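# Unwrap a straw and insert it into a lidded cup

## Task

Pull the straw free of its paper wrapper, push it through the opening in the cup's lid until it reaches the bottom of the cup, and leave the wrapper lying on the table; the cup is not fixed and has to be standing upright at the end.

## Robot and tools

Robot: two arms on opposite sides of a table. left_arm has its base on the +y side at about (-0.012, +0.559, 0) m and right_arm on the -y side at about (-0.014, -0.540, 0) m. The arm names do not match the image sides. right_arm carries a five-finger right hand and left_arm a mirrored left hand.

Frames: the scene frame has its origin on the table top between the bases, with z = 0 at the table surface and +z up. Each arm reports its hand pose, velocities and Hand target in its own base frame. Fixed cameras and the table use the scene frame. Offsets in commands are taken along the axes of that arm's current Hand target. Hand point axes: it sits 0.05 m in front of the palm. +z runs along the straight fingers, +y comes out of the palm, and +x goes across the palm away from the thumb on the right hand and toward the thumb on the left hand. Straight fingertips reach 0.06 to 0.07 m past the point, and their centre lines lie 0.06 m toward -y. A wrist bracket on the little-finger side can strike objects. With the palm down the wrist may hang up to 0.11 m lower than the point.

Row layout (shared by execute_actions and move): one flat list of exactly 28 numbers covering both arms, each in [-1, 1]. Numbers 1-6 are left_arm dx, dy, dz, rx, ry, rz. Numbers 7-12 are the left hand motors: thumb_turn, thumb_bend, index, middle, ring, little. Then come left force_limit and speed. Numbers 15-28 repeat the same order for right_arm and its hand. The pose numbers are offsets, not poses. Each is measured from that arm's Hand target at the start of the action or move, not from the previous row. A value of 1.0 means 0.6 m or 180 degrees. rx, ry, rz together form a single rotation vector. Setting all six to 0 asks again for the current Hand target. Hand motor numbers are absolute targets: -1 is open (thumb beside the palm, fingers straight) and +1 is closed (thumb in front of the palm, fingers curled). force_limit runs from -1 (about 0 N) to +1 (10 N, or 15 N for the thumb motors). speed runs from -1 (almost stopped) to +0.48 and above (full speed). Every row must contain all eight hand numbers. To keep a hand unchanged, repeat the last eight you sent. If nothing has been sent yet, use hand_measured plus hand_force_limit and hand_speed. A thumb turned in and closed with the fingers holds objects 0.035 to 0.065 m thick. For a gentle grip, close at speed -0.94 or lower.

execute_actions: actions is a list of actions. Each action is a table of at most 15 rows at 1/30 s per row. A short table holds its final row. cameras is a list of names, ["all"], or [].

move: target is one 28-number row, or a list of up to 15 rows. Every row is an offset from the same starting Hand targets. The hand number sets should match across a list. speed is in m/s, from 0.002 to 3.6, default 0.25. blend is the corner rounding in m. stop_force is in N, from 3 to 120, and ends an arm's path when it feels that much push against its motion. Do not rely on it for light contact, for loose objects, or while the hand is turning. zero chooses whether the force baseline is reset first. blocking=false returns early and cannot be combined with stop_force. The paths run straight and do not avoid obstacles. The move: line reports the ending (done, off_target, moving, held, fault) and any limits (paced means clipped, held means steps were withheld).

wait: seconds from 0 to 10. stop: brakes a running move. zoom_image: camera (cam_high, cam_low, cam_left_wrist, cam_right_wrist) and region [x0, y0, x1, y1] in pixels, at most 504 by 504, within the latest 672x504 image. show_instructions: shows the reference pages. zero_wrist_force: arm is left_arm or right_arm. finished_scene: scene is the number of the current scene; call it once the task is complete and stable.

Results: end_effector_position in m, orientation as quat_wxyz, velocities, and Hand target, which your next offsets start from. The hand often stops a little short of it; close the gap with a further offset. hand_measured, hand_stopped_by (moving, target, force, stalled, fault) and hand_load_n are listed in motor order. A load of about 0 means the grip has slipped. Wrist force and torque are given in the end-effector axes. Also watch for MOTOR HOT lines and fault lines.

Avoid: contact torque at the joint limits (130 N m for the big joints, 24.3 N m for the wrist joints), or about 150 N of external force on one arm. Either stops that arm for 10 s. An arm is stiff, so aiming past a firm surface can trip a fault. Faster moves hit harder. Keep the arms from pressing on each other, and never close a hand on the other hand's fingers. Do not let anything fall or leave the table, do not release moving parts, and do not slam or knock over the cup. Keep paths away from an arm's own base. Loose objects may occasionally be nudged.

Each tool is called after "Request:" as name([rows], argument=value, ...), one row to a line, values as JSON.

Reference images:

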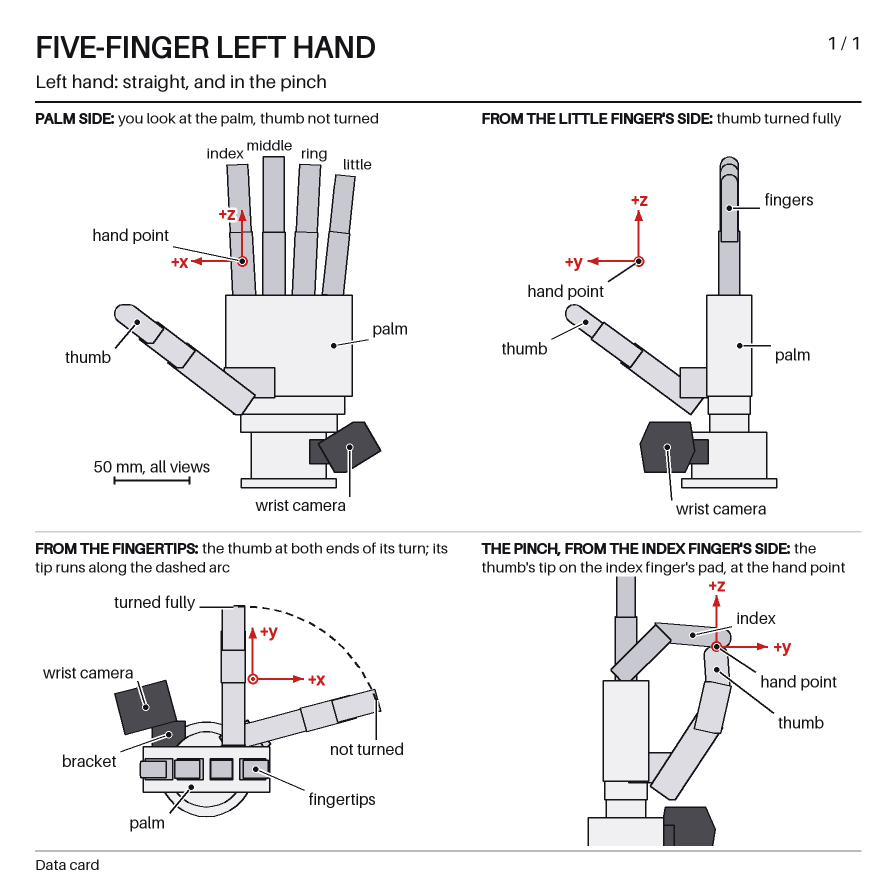

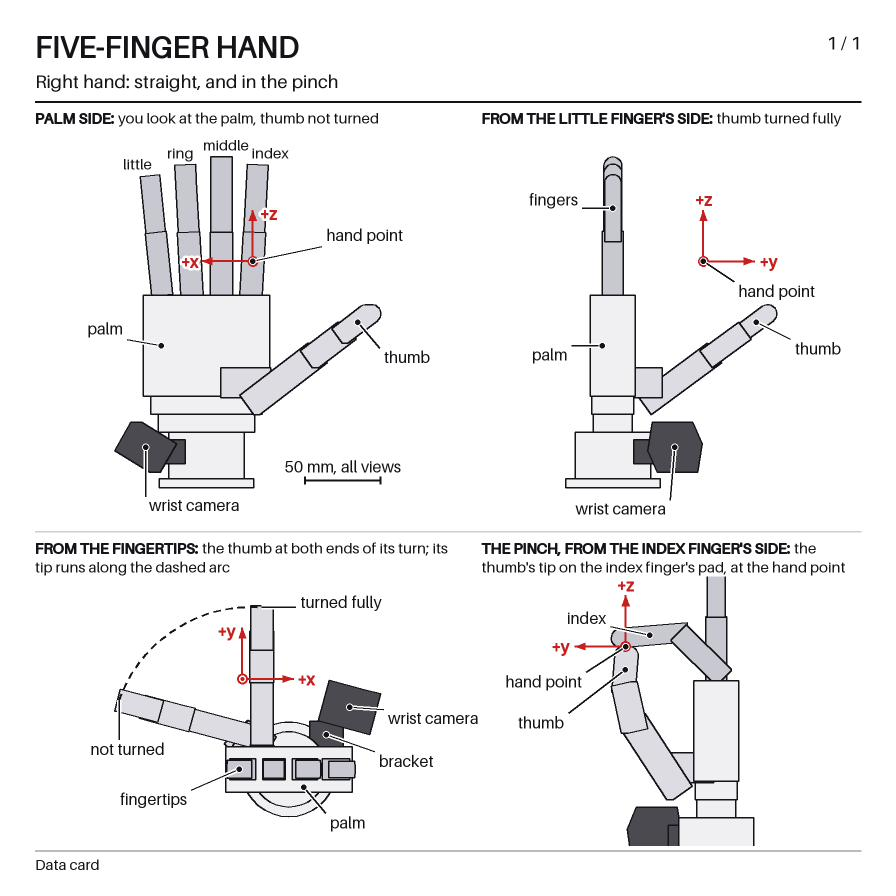

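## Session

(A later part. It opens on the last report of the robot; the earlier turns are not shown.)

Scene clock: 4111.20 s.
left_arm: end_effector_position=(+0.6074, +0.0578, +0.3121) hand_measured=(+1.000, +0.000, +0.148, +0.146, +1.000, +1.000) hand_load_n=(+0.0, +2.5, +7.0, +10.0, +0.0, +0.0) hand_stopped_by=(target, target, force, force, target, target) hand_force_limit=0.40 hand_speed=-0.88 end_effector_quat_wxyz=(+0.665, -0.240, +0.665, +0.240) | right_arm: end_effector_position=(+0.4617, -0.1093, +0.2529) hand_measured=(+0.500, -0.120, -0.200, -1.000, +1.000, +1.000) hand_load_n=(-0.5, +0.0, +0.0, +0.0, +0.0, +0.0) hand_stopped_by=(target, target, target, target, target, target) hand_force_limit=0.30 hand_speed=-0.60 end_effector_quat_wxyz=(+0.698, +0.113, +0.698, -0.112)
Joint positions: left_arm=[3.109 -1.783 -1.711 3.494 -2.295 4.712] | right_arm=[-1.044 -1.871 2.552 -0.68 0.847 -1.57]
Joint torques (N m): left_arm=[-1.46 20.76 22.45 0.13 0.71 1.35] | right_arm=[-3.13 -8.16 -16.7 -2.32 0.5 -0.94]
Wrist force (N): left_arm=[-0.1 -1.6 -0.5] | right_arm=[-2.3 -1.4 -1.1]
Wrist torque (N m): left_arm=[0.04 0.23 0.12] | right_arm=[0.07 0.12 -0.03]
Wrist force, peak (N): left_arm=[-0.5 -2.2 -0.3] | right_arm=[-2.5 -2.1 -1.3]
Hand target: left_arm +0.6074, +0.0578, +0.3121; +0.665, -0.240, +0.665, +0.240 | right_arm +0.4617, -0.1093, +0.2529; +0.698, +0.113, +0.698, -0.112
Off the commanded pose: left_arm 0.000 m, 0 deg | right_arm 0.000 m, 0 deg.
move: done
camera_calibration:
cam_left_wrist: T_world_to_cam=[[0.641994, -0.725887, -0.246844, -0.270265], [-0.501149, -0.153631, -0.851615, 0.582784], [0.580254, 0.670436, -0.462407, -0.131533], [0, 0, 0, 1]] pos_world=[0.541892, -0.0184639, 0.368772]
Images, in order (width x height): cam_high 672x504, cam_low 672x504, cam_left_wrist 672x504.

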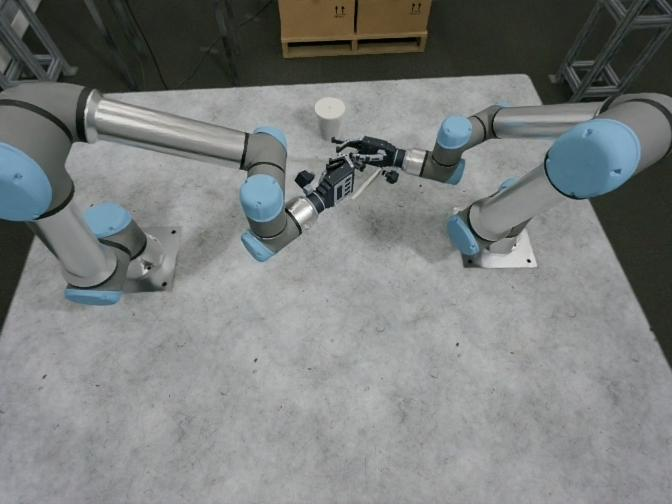

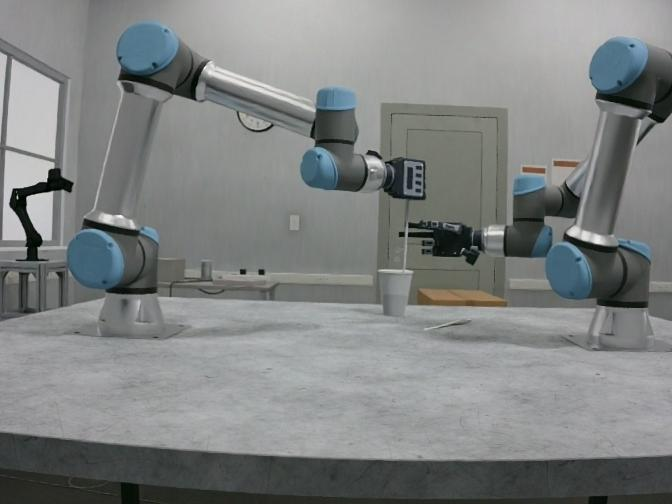

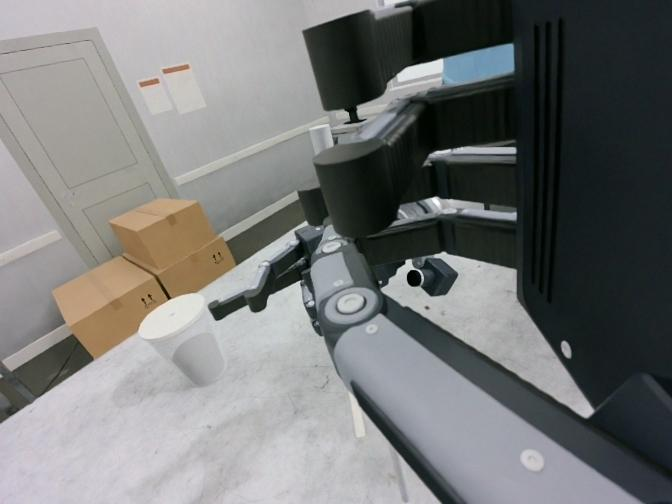

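Request:
move([
  [0,0,0,0,0,0,1,0,0.6,0.6,1,1,0.4,-0.88,0,0,-0.35,0,0,0,0.5,-0.12,-0.2,-1,1,1,0.3,-0.6],
  [-0.0667,0.5517,0.3532,0,-0.0082,-0.0132,1,0,0.6,0.6,1,1,0.4,-0.88,0,0,-0.35,0,0,0,0.5,-0.12,-0.2,-1,1,1,0.3,-0.6],
], speed=[0.25,0.2], cameras=["cam_left_wrist","cam_low","cam_high"])

Request:
zoom_image(camera="cam_left_wrist", region=[200, 300, 504, 504])

Request:
zoom_image(camera="cam_low", region=[340, 180, 460, 320])

Request:
zoom_image(camera="cam_high", region=[270, 50, 390, 170])

Scene clock: 4142.83 s.
left_arm: end_effector_position=(+0.6074, +0.0578, +0.3121) hand_measured=(+1.000, +0.000, +0.148, +0.146, +1.000, +1.000) hand_load_n=(+0.0, +2.5, +7.0, +10.0, +0.0, +0.0) hand_stopped_by=(target, target, force, force, target, target) hand_force_limit=0.40 hand_speed=-0.88 end_effector_quat_wxyz=(+0.665, -0.240, +0.665, +0.240) | right_arm: end_effector_position=(+0.4210, -0.0919, +0.2489) hand_measured=(+0.500, -0.120, -0.200, -1.000, +1.000, +1.000) hand_load_n=(+0.0, +0.0, +0.0, +0.0, +0.0, +0.0) hand_stopped_by=(target, target, target, target, target, target) hand_force_limit=0.30 hand_speed=-0.60 end_effector_quat_wxyz=(+0.699, +0.116, +0.696, -0.115)
Joint positions: left_arm=[3.109 -1.783 -1.711 3.494 -2.295 4.712] | right_arm=[-1.236 -2.087 2.669 -0.59 0.662 -1.562]
Joint torques (N m): left_arm=[0.05 23.19 18.36 0.16 2.13 0.95] | right_arm=[0.62 12.76 -23.11 -3.71 1.16 -0.06]
Wrist force (N): left_arm=[-0.2 -1.5 -0.4] | right_arm=[-2.5 -1.4 -1.4]
Wrist torque (N m): left_arm=[0.05 0.24 0.12] | right_arm=[0.09 0.16 -0.13]
Wrist force, peak (N): left_arm=[-0.1 -1.7 -0.6] | right_arm=[-5.6 -0.6 -6.0]
Hand target: left_arm +0.6074, +0.0578, +0.3121; +0.665, -0.240, +0.665, +0.240 (not the last commanded pose) | right_arm +0.4209, -0.0920, +0.2489; +0.699, +0.116, +0.696, -0.115 (not the last commanded pose)
Off the commanded pose: left_arm 0.395 m, 3 deg | right_arm 0.166 m, 1 deg.
move: held (right_arm; a check stopped the path), off_target (left_arm); path passed 0 of 2 targets; limits=held
pose unreachable (right arm): on one or more control steps of this call, first in action 0 (counted from 0), this arm could not follow its commanded pose, so it was not sent that pose on those steps. It may still have moved: this result reports where it is.
cause: moving toward the commanded pose would bring two parts of the arm too close to each other (joints 3 (elbow) to 5 (wrist 2) lie between them).
camera_calibration:
cam_left_wrist: T_world_to_cam=[[0.641919, -0.725942, -0.246875, -0.270214], [-0.501166, -0.153545, -0.85162, 0.582796], [0.58032, 0.670396, -0.462382, -0.131579], [0, 0, 0, 1]] pos_world=[0.541892, -0.0184639, 0.368772]
Images, in order (width x height): cam_high 672x504, cam_low 672x504, cam_left_wrist 672x504.

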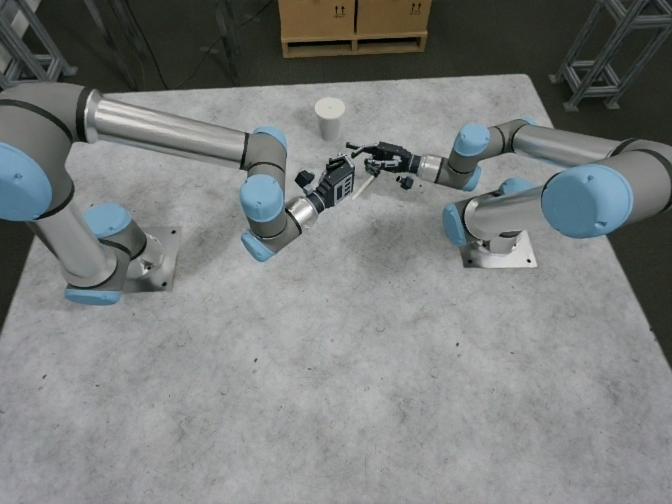

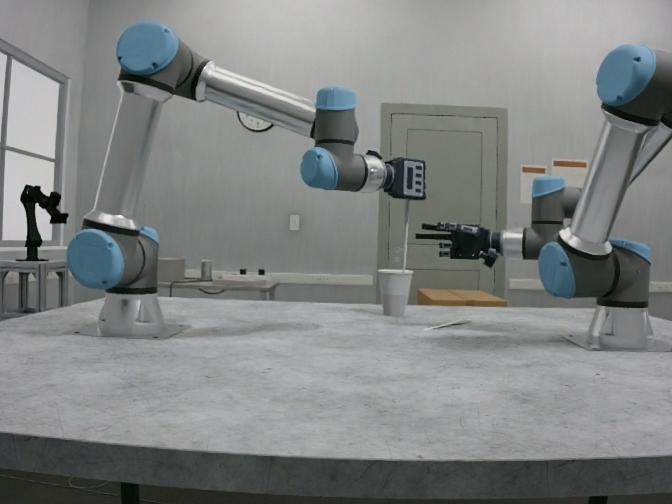

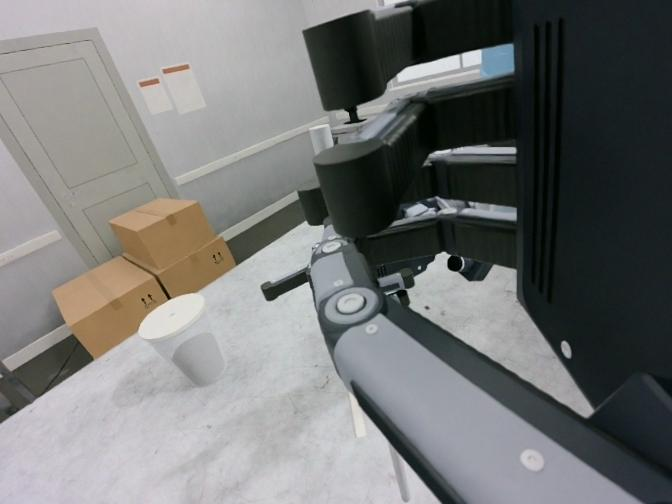

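Scaled by 1.658.

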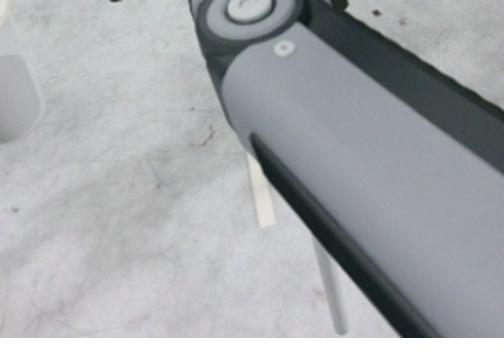

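Scaled by 3.600.

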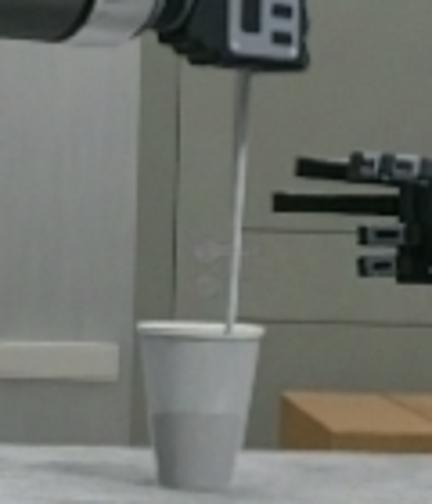

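Scaled by 4.200.

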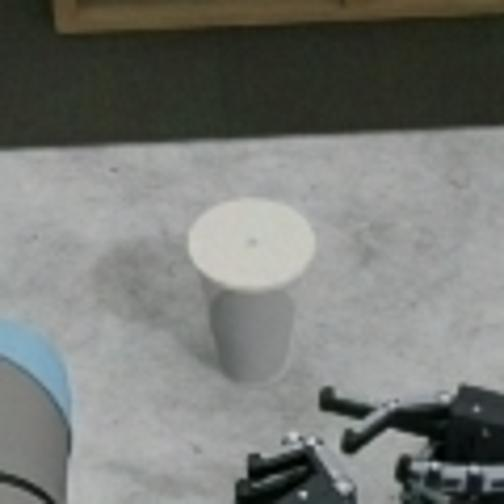

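Request:
move([
  [-0.0667,0.0517,-0.065,0,0,0,1,0,0.6,0.6,1,1,0.4,-0.88,0,0,0,0,0,0,0.5,-0.12,-0.2,-1,1,1,0.3,-0.6],
  [-0.0667,0.25,0.12,0,-0.004,-0.0066,1,0,0.6,0.6,1,1,0.4,-0.88,0,0,0,0,0,0,0.5,-0.12,-0.2,-1,1,1,0.3,-0.6],
  [-0.0667,0.5517,0.3532,0,-0.0082,-0.0132,1,0,0.6,0.6,1,1,0.4,-0.88,0,0,0,0,0,0,0.5,-0.12,-0.2,-1,1,1,0.3,-0.6],
], speed=0.18, blend=0.04, cameras=["cam_left_wrist","cam_low","cam_high"])

Request:
zoom_image(camera="cam_left_wrist", region=[200, 300, 504, 504])

Request:
zoom_image(camera="cam_low", region=[340, 180, 460, 320])

Request:
zoom_image(camera="cam_high", region=[270, 50, 390, 170])

Scene clock: 4162.90 s.
left_arm: end_effector_position=(+0.5594, +0.4478, +0.3519) hand_measured=(+1.000, +0.000, +0.148, +0.146, +1.000, +1.000) hand_load_n=(+0.5, +2.5, +6.5, +10.0, +0.0, +0.0) hand_stopped_by=(target, target, force, force, target, target) hand_force_limit=0.40 hand_speed=-0.88 end_effector_quat_wxyz=(+0.679, -0.251, +0.651, +0.229) | right_arm: end_effector_position=(+0.4209, -0.0920, +0.2489) hand_measured=(+0.500, -0.120, -0.200, -1.000, +1.000, +1.000) hand_load_n=(+0.0, +0.0, +0.0, +0.0, +0.0, +0.0) hand_stopped_by=(target, target, target, target, target, target) hand_force_limit=0.30 hand_speed=-0.60 end_effector_quat_wxyz=(+0.699, +0.116, +0.696, -0.115)
Joint positions: left_arm=[3.969 -1.738 -1.67 3.433 -1.436 4.667] | right_arm=[-1.236 -2.087 2.669 -0.59 0.662 -1.562]
Joint torques (N m): left_arm=[2.75 24.82 10.25 2.15 -1.56 1.53] | right_arm=[-6.19 -8.04 -10.99 1.15 -1.32 -0.73]
Wrist force (N): left_arm=[0.1 -1.2 -0.6] | right_arm=[-2.6 -1.4 -1.3]
Wrist torque (N m): left_arm=[0.10 0.17 0.17] | right_arm=[0.08 0.17 -0.14]
Wrist force, peak (N): left_arm=[1.2 -2.3 0.3] | right_arm=[-2.5 -1.4 -1.6]
Hand target: left_arm +0.5593, +0.4479, +0.3519; +0.679, -0.251, +0.651, +0.229 | right_arm +0.4209, -0.0920, +0.2489; +0.699, +0.116, +0.696, -0.115
Off the commanded pose: left_arm 0.000 m, 0 deg | right_arm 0.000 m, 0 deg.
move: done; blend cut to 0.032 m at target 1
camera_calibration:
cam_left_wrist: T_world_to_cam=[[0.652448, -0.729423, -0.205556, 0.0348009], [-0.461244, -0.166999, -0.871416, 0.643236], [0.601303, 0.663365, -0.4454, -0.36139], [0, 0, 0, 1]] pos_world=[0.491288, 0.372538, 0.406716]
Images, in order (width x height): cam_high 672x504, cam_low 672x504, cam_left_wrist 672x504.

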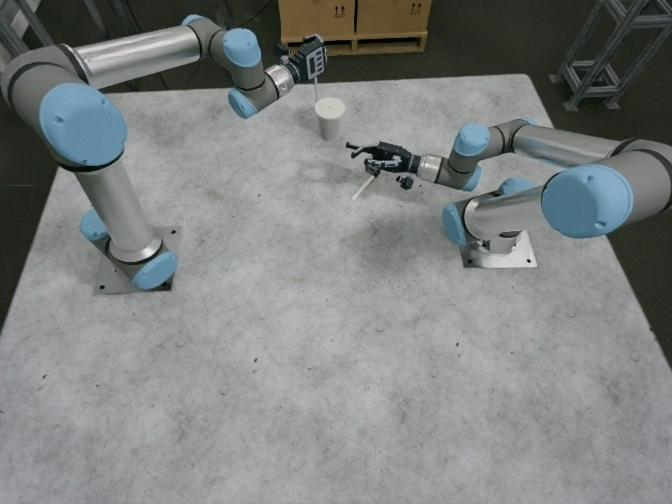

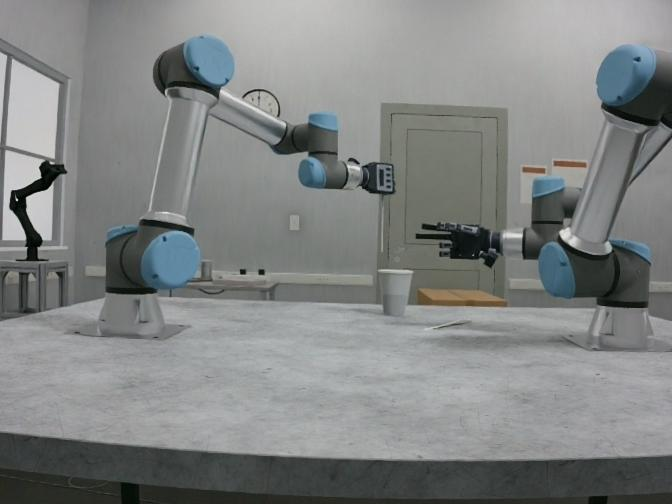

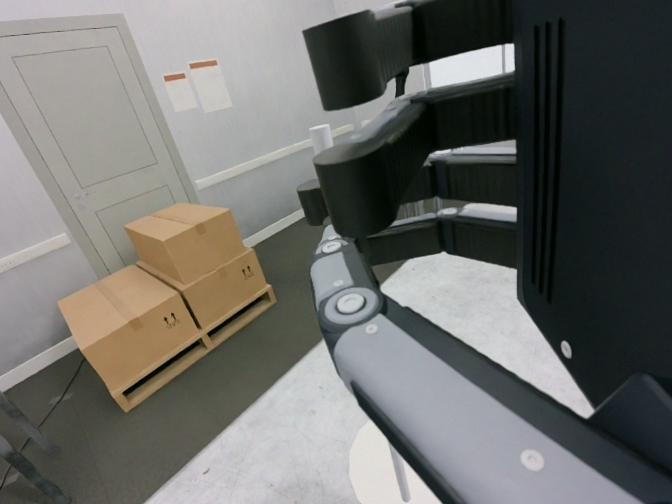

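Scaled by 1.658.

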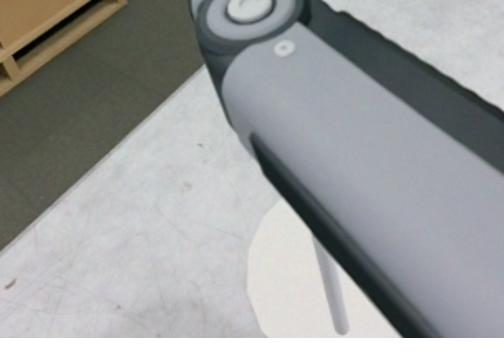

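Scaled by 3.600.

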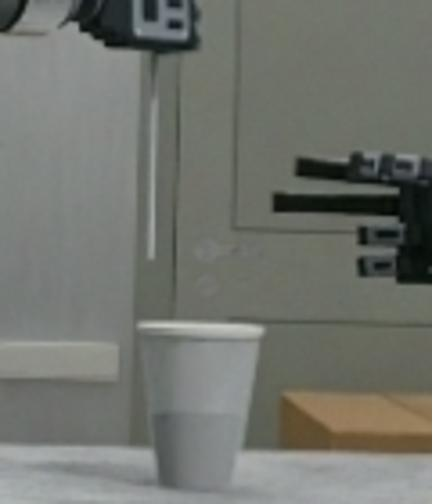

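Scaled by 4.200.

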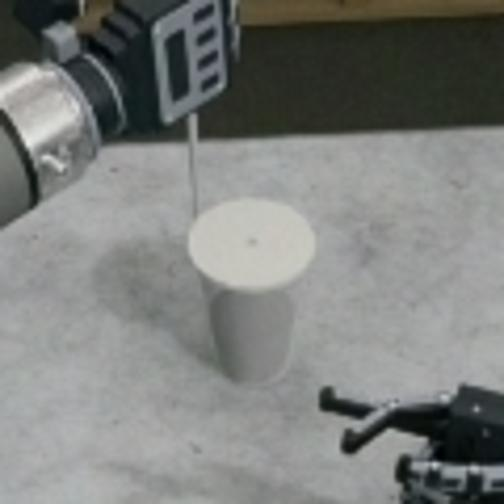

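Request:
move(target=[0.043,0.0018,0.0488,0,0,0,1,0,0.6,0.6,1,1,0.4,-0.88,0,0,0,0,0,0,0.5,-0.12,-0.2,-1,1,1,0.3,-0.6], speed=0.1, cameras=["cam_left_wrist","cam_low","cam_high"])

Request:
zoom_image(camera="cam_left_wrist", region=[330, 380, 480, 504])

Request:
zoom_image(camera="cam_low", region=[340, 180, 460, 320])

Request:
zoom_image(camera="cam_high", region=[270, 50, 390, 170])

Scene clock: 4201.17 s.
left_arm: end_effector_position=(+0.5825, +0.4670, +0.3270) hand_measured=(+1.000, +0.000, +0.148, +0.146, +1.000, +1.000) hand_load_n=(+0.0, +2.5, +6.5, +10.0, +0.0, +0.0) hand_stopped_by=(target, target, force, force, target, target) hand_force_limit=0.40 hand_speed=-0.88 end_effector_quat_wxyz=(+0.679, -0.251, +0.651, +0.229) | right_arm: end_effector_position=(+0.4209, -0.0920, +0.2489) hand_measured=(+0.500, -0.120, -0.200, -1.000, +1.000, +1.000) hand_load_n=(+0.0, +0.0, +0.0, +0.0, +0.0, +0.0) hand_stopped_by=(target, target, target, target, target, target) hand_force_limit=0.30 hand_speed=-0.60 end_effector_quat_wxyz=(+0.699, +0.116, +0.696, -0.115)
Joint positions: left_arm=[3.961 -1.824 -1.629 3.48 -1.444 4.667] | right_arm=[-1.236 -2.087 2.669 -0.59 0.662 -1.562]
Joint torques (N m): left_arm=[3.48 34.01 10.02 -0.53 -0.29 1.99] | right_arm=[-5.61 -7.89 -11.23 1.27 -1.01 -0.64]
Wrist force (N): left_arm=[-0.1 -1.0 -0.4] | right_arm=[-2.4 -1.2 -1.3]
Wrist torque (N m): left_arm=[0.10 0.20 0.13] | right_arm=[0.11 0.15 -0.12]
Wrist force, peak (N): left_arm=[-0.7 -1.4 -0.8] | right_arm=[-2.8 -1.3 -1.2]
Hand target: left_arm +0.5824, +0.4670, +0.3268; +0.679, -0.251, +0.651, +0.229 | right_arm +0.4209, -0.0920, +0.2489; +0.699, +0.116, +0.696, -0.115
Off the commanded pose: left_arm 0.000 m, 0 deg | right_arm 0.000 m, 0 deg.
move: done
camera_calibration:
cam_left_wrist: T_world_to_cam=[[0.65249, -0.729336, -0.205733, 0.0285539], [-0.461066, -0.166629, -0.871581, 0.635207], [0.601394, 0.663554, -0.444996, -0.399317], [0, 0, 0, 1]] pos_world=[0.514388, 0.391638, 0.381815]
Images, in order (width x height): cam_high 672x504, cam_low 672x504, cam_left_wrist 672x504.

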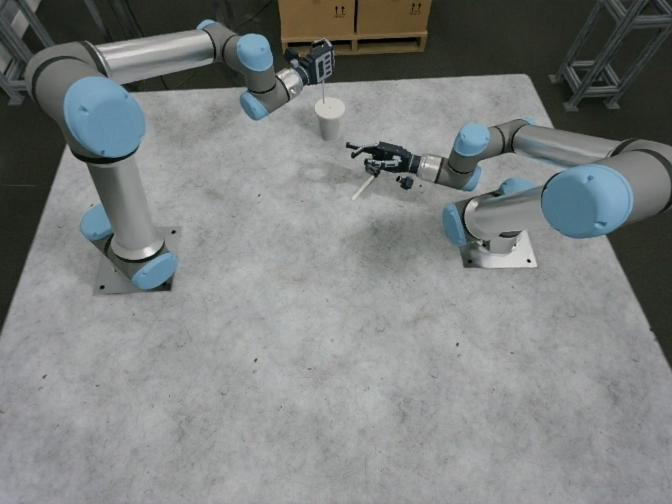

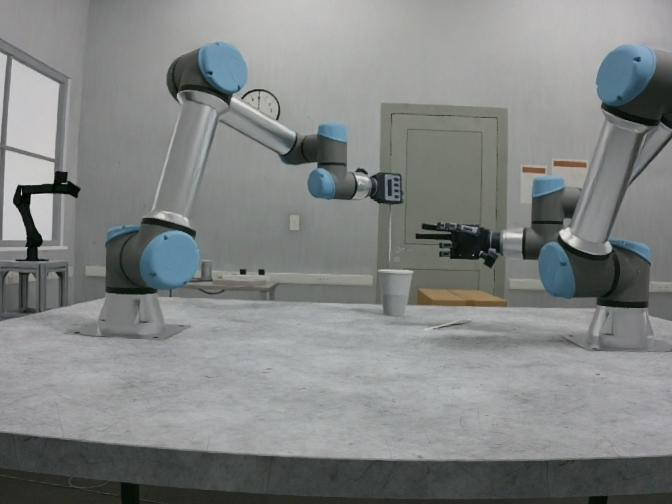

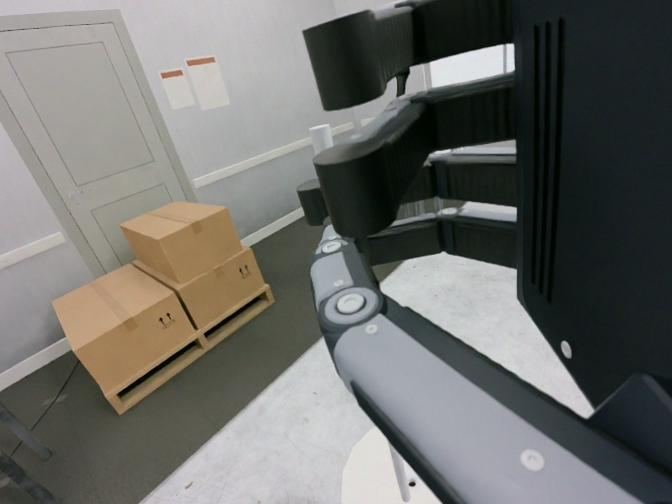

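Scaled by 3.360.

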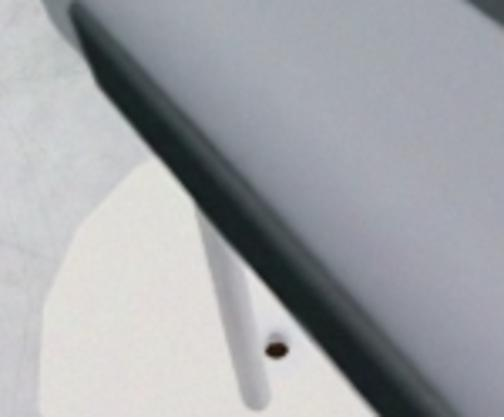

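Scaled by 3.600.

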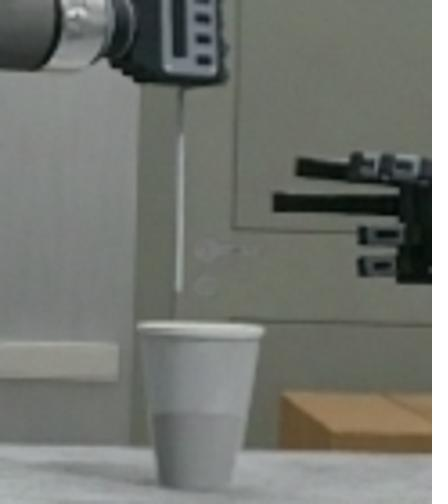

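Scaled by 4.200.

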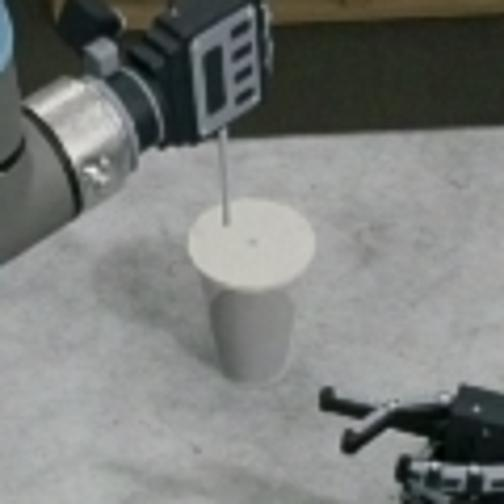

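Request:
zoom_image(camera="cam_left_wrist", region=[392, 464, 432, 504])

Request:
zoom_image(camera="cam_high", region=[300, 80, 360, 140])

Scaled by 12.600.

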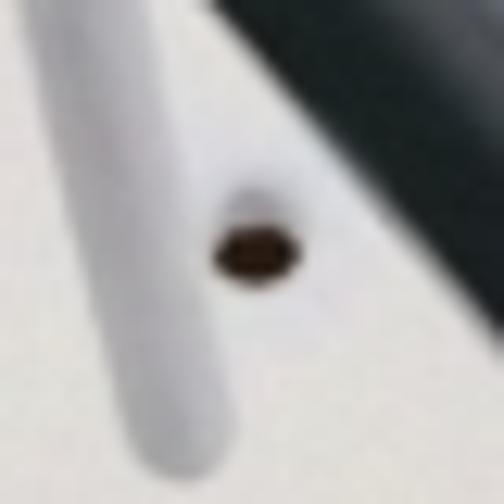

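Scaled by 8.400.

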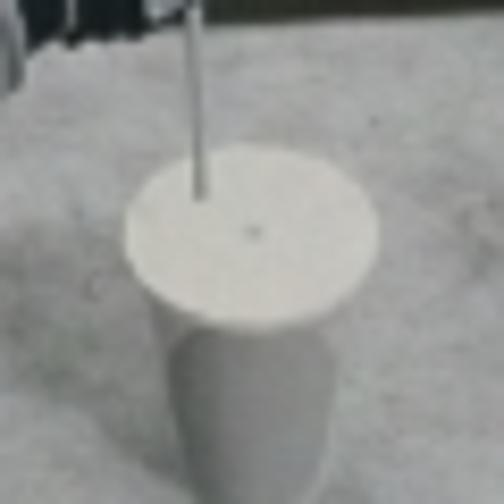

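Request:
move(target=[0.03,-0.0063,0.0257,0,0,0,1,0,0.6,0.6,1,1,0.4,-0.88,0,0,0,0,0,0,0.5,-0.12,-0.2,-1,1,1,0.3,-0.6], speed=0.06, cameras=["cam_left_wrist","cam_low","cam_high"])

Request:
zoom_image(camera="cam_left_wrist", region=[392, 464, 432, 504])

Request:
zoom_image(camera="cam_low", region=[365, 230, 425, 290])

Request:
zoom_image(camera="cam_high", region=[300, 80, 360, 140])

Scene clock: 4241.30 s.
left_arm: end_effector_position=(+0.5976, +0.4737, +0.3096) hand_measured=(+1.000, +0.000, +0.148, +0.146, +1.000, +1.000) hand_load_n=(+0.0, +2.5, +6.5, +10.5, +0.0, +0.0) hand_stopped_by=(target, target, force, force, target, target) hand_force_limit=0.40 hand_speed=-0.88 end_effector_quat_wxyz=(+0.679, -0.251, +0.651, +0.229) | right_arm: end_effector_position=(+0.4209, -0.0920, +0.2489) hand_measured=(+0.500, -0.120, -0.200, -1.000, +1.000, +1.000) hand_load_n=(+0.0, +0.0, +0.0, +0.0, +0.0, +0.0) hand_stopped_by=(target, target, target, target, target, target) hand_force_limit=0.30 hand_speed=-0.60 end_effector_quat_wxyz=(+0.699, +0.116, +0.696, -0.115)
Joint positions: left_arm=[3.948 -1.875 -1.609 3.511 -1.457 4.667] | right_arm=[-1.236 -2.087 2.669 -0.59 0.662 -1.562]
Joint torques (N m): left_arm=[6.59 37.12 7.26 -0.49 0.88 1.94] | right_arm=[-5.82 -7.15 -11.27 0.94 -0.95 -0.5]
Wrist force (N): left_arm=[-0.3 -0.9 -0.7] | right_arm=[-2.6 -1.2 -1.4]
Wrist torque (N m): left_arm=[0.11 0.22 0.09] | right_arm=[0.12 0.18 -0.12]
Wrist force, peak (N): left_arm=[-1.0 -0.9 -1.0] | right_arm=[-2.7 -1.3 -1.4]
Hand target: left_arm +0.5975, +0.4736, +0.3094; +0.679, -0.251, +0.651, +0.229 | right_arm +0.4209, -0.0920, +0.2489; +0.699, +0.116, +0.696, -0.115
Off the commanded pose: left_arm 0.000 m, 0 deg | right_arm 0.000 m, 0 deg.
move: done
camera_calibration:
cam_left_wrist: T_world_to_cam=[[0.652533, -0.729311, -0.205686, 0.0199584], [-0.460971, -0.166618, -0.871633, 0.628084], [0.601421, 0.663585, -0.444914, -0.420642], [0, 0, 0, 1]] pos_world=[0.529488, 0.398338, 0.364414]
Images, in order (width x height): cam_high 672x504, cam_low 672x504, cam_left_wrist 672x504.

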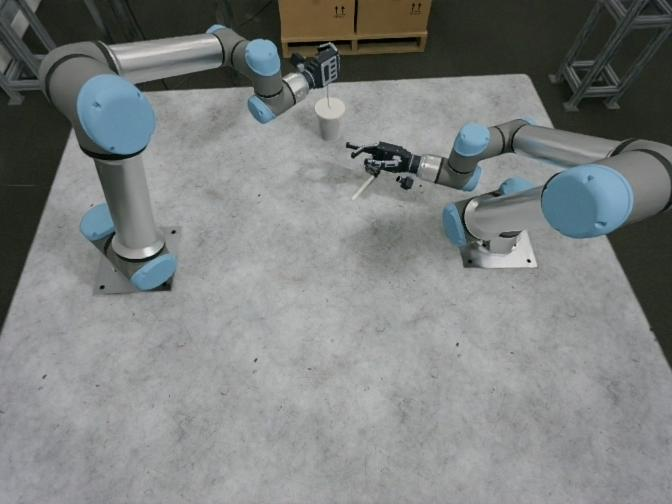

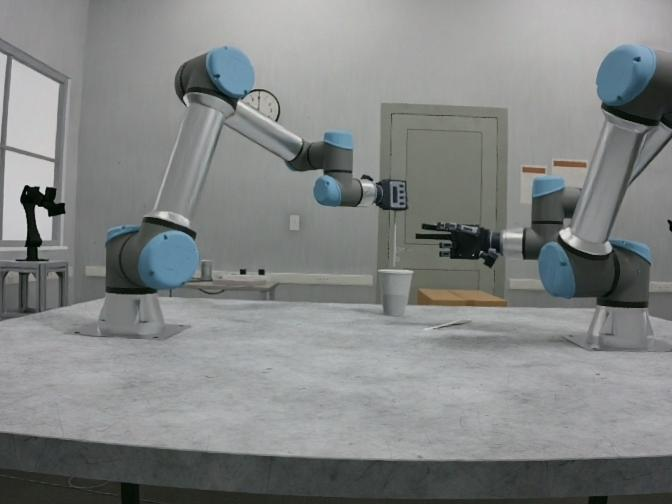

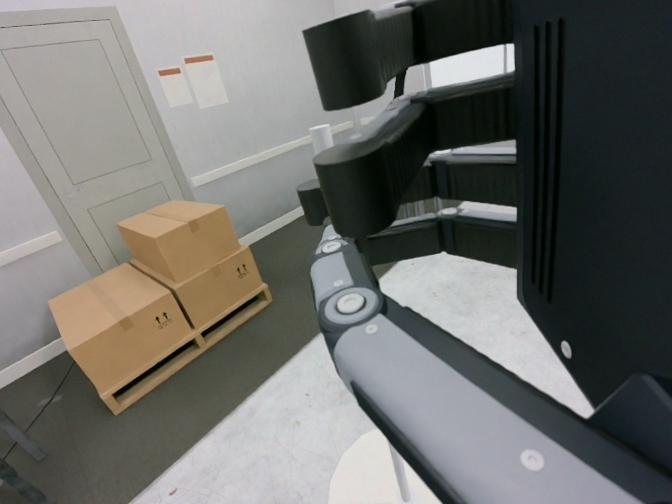

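Scaled by 12.600.

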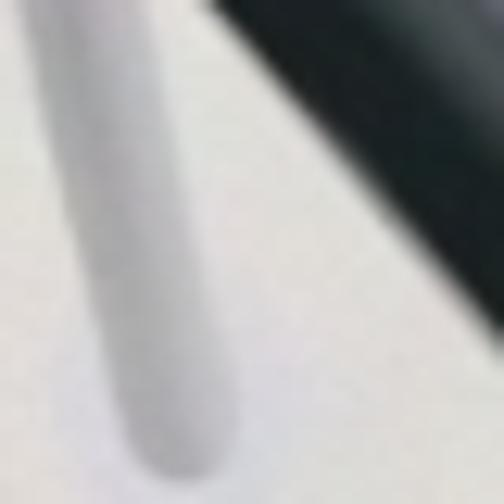

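Scaled by 8.400.

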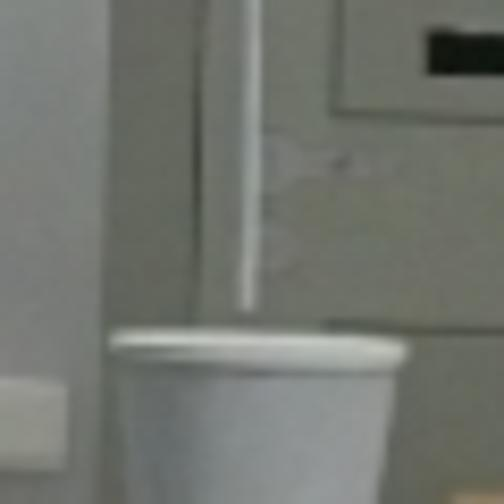

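Scaled by 8.400.

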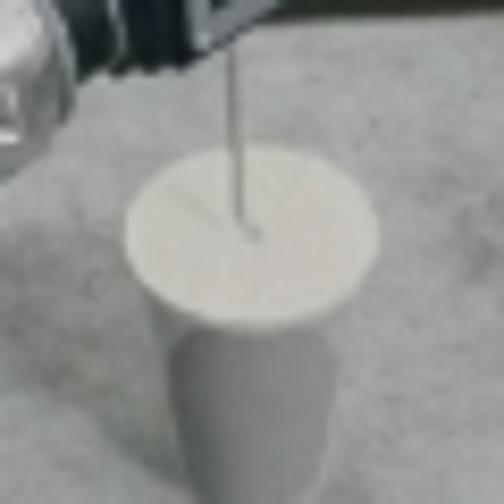

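Request:
move(target=[0.0003,-0.0007,0.0095,0,0,0,1,0,0.6,0.6,1,1,0.4,-0.88,0,0,0,0,0,0,0.5,-0.12,-0.2,-1,1,1,0.3,-0.6], speed=0.04)

Request:
move(target=[0.0333,0.0014,-0.0009,0,0,0,1,0,0.6,0.6,1,1,0.4,-0.88,0,0,0,0,0,0,0.5,-0.12,-0.2,-1,1,1,0.3,-0.6], speed=0.012, stop_force=3, cameras=["cam_left_wrist","cam_low","cam_high"])

Request:
zoom_image(camera="cam_left_wrist", region=[392, 464, 432, 504])

Request:
zoom_image(camera="cam_low", region=[365, 230, 425, 290])

Request:
zoom_image(camera="cam_high", region=[300, 80, 360, 140])

Scene clock: 4281.00 s.
left_arm: end_effector_position=(+0.6022, +0.4770, +0.3094) hand_measured=(+1.000, +0.000, +0.148, +0.146, +1.000, +1.000) hand_load_n=(+0.0, +2.5, +7.0, +10.5, +0.0, +0.0) hand_stopped_by=(target, target, force, force, target, target) hand_force_limit=0.40 hand_speed=-0.88 end_effector_quat_wxyz=(+0.679, -0.251, +0.651, +0.229) | right_arm: end_effector_position=(+0.4209, -0.0920, +0.2489) hand_measured=(+0.500, -0.120, -0.200, -1.000, +1.000, +1.000) hand_load_n=(+0.0, +0.0, +0.0, +0.0, +0.0, +0.0) hand_stopped_by=(target, target, target, target, target, target) hand_force_limit=0.30 hand_speed=-0.60 end_effector_quat_wxyz=(+0.699, +0.116, +0.696, -0.115)
Joint positions: left_arm=[3.946 -1.889 -1.591 3.506 -1.459 4.668] | right_arm=[-1.236 -2.087 2.669 -0.59 0.662 -1.562]
Joint torques (N m): left_arm=[-4.72 35.61 13.16 0.48 -2.16 1.89] | right_arm=[-4.45 -7.01 -11.22 1.04 -0.58 -0.48]
Wrist force (N): left_arm=[-0.3 -0.9 -0.9] | right_arm=[-2.4 -1.2 -1.4]
Wrist torque (N m): left_arm=[0.14 0.22 0.09] | right_arm=[0.12 0.15 -0.12]
Wrist force, peak (N): left_arm=[-0.5 -1.1 -0.8] | right_arm=[-2.6 -1.5 -1.5]
Hand target: left_arm +0.6022, +0.4770, +0.3094; +0.679, -0.251, +0.651, +0.229 | right_arm +0.4209, -0.0920, +0.2489; +0.699, +0.116, +0.696, -0.115
Off the commanded pose: left_arm 0.000 m, 0 deg | right_arm 0.000 m, 0 deg.
move: done

Scene clock: 4283.00 s.
left_arm: end_effector_position=(+0.6022, +0.4769, +0.2980) hand_measured=(+1.000, +0.000, +0.148, +0.146, +1.000, +1.000) hand_load_n=(+0.0, +2.5, +6.5, +10.0, +0.0, +0.0) hand_stopped_by=(target, target, force, force, target, target) hand_force_limit=0.40 hand_speed=-0.88 end_effector_quat_wxyz=(+0.679, -0.251, +0.651, +0.229) | right_arm: end_effector_position=(+0.4209, -0.0920, +0.2489) hand_measured=(+0.500, -0.120, -0.200, -1.000, +1.000, +1.000) hand_load_n=(+0.0, +0.0, +0.0, -0.5, +0.0, +0.0) hand_stopped_by=(target, target, target, target, target, target) hand_force_limit=0.30 hand_speed=-0.60 end_effector_quat_wxyz=(+0.699, +0.116, +0.696, -0.115)
Joint positions: left_arm=[3.946 -1.898 -1.61 3.534 -1.459 4.668] | right_arm=[-1.236 -2.087 2.669 -0.59 0.662 -1.562]
Joint torques (N m): left_arm=[1.67 35.09 28.76 0.12 0.82 -0.4] | right_arm=[-4.22 -7.61 -11.4 0.98 -0.64 -0.53]
Wrist force (N): left_arm=[-3.3 -1.1 -0.5] | right_arm=[-2.5 -1.2 -1.4]
Wrist torque (N m): left_arm=[0.10 0.21 0.07] | right_arm=[0.12 0.17 -0.12]
Wrist force, peak (N): left_arm=[-6.4 -1.3 -0.5] | right_arm=[-2.6 -1.4 -1.6]
Hand target: left_arm +0.6022, +0.4769, +0.2980; +0.679, -0.251, +0.651, +0.229 (not the last commanded pose) | right_arm +0.4209, -0.0920, +0.2489; +0.699, +0.116, +0.696, -0.115
Off the commanded pose: left_arm 0.009 m, 0 deg | right_arm 0.000 m, 0 deg.
move: contact (left_arm)
camera_calibration:
cam_left_wrist: T_world_to_cam=[[0.652446, -0.729383, -0.205705, 0.0170599], [-0.461264, -0.166841, -0.871435, 0.620821], [0.60129, 0.663449, -0.445293, -0.430501], [0, 0, 0, 1]] pos_world=[0.534088, 0.401638, 0.352816]
Images, in order (width x height): cam_high 672x504, cam_low 672x504, cam_left_wrist 672x504.

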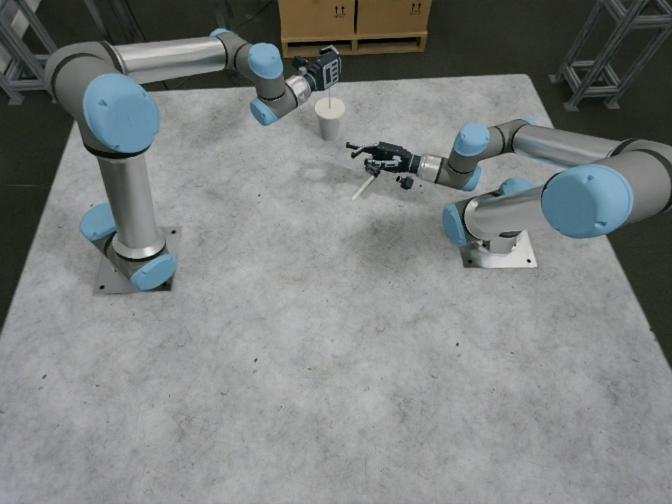

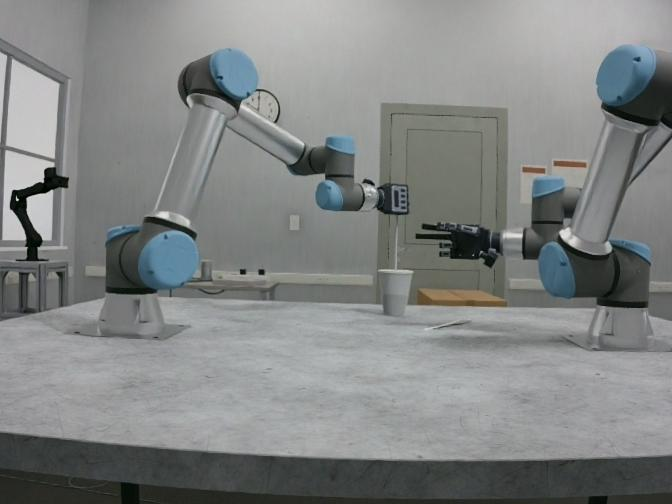

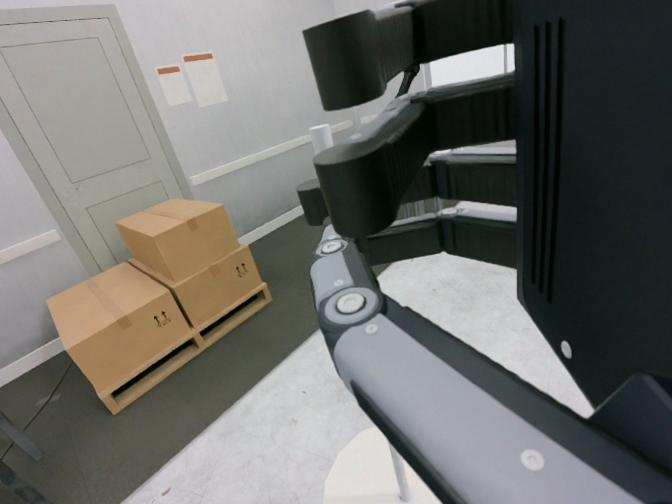

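Scaled by 12.600.

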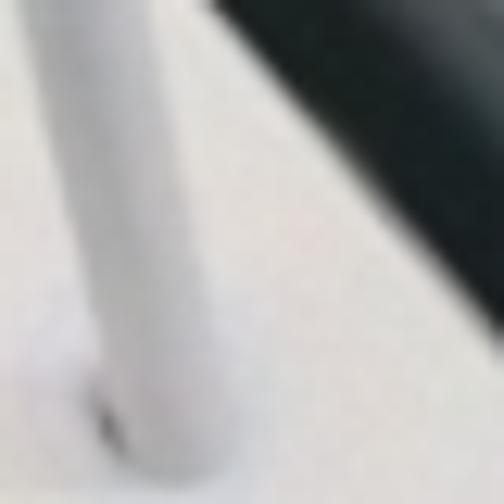

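Scaled by 8.400.

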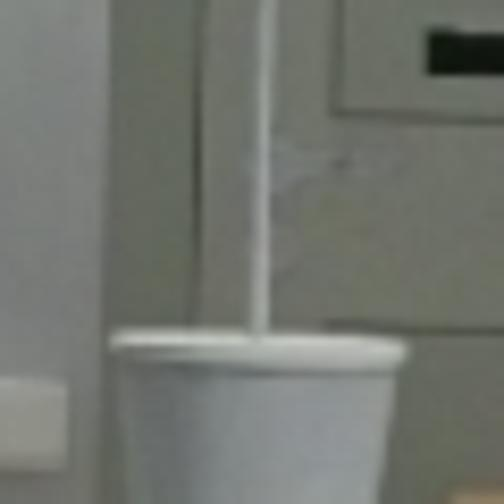

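Scaled by 8.400.

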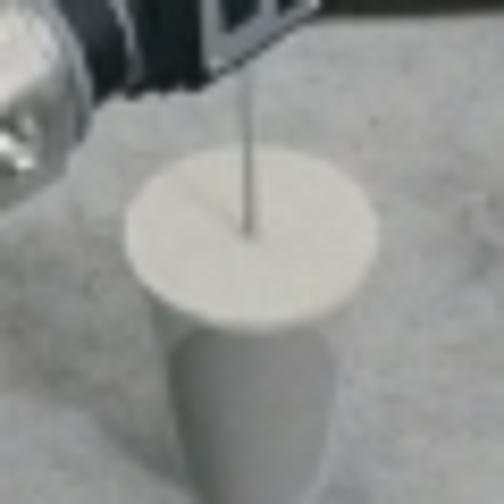

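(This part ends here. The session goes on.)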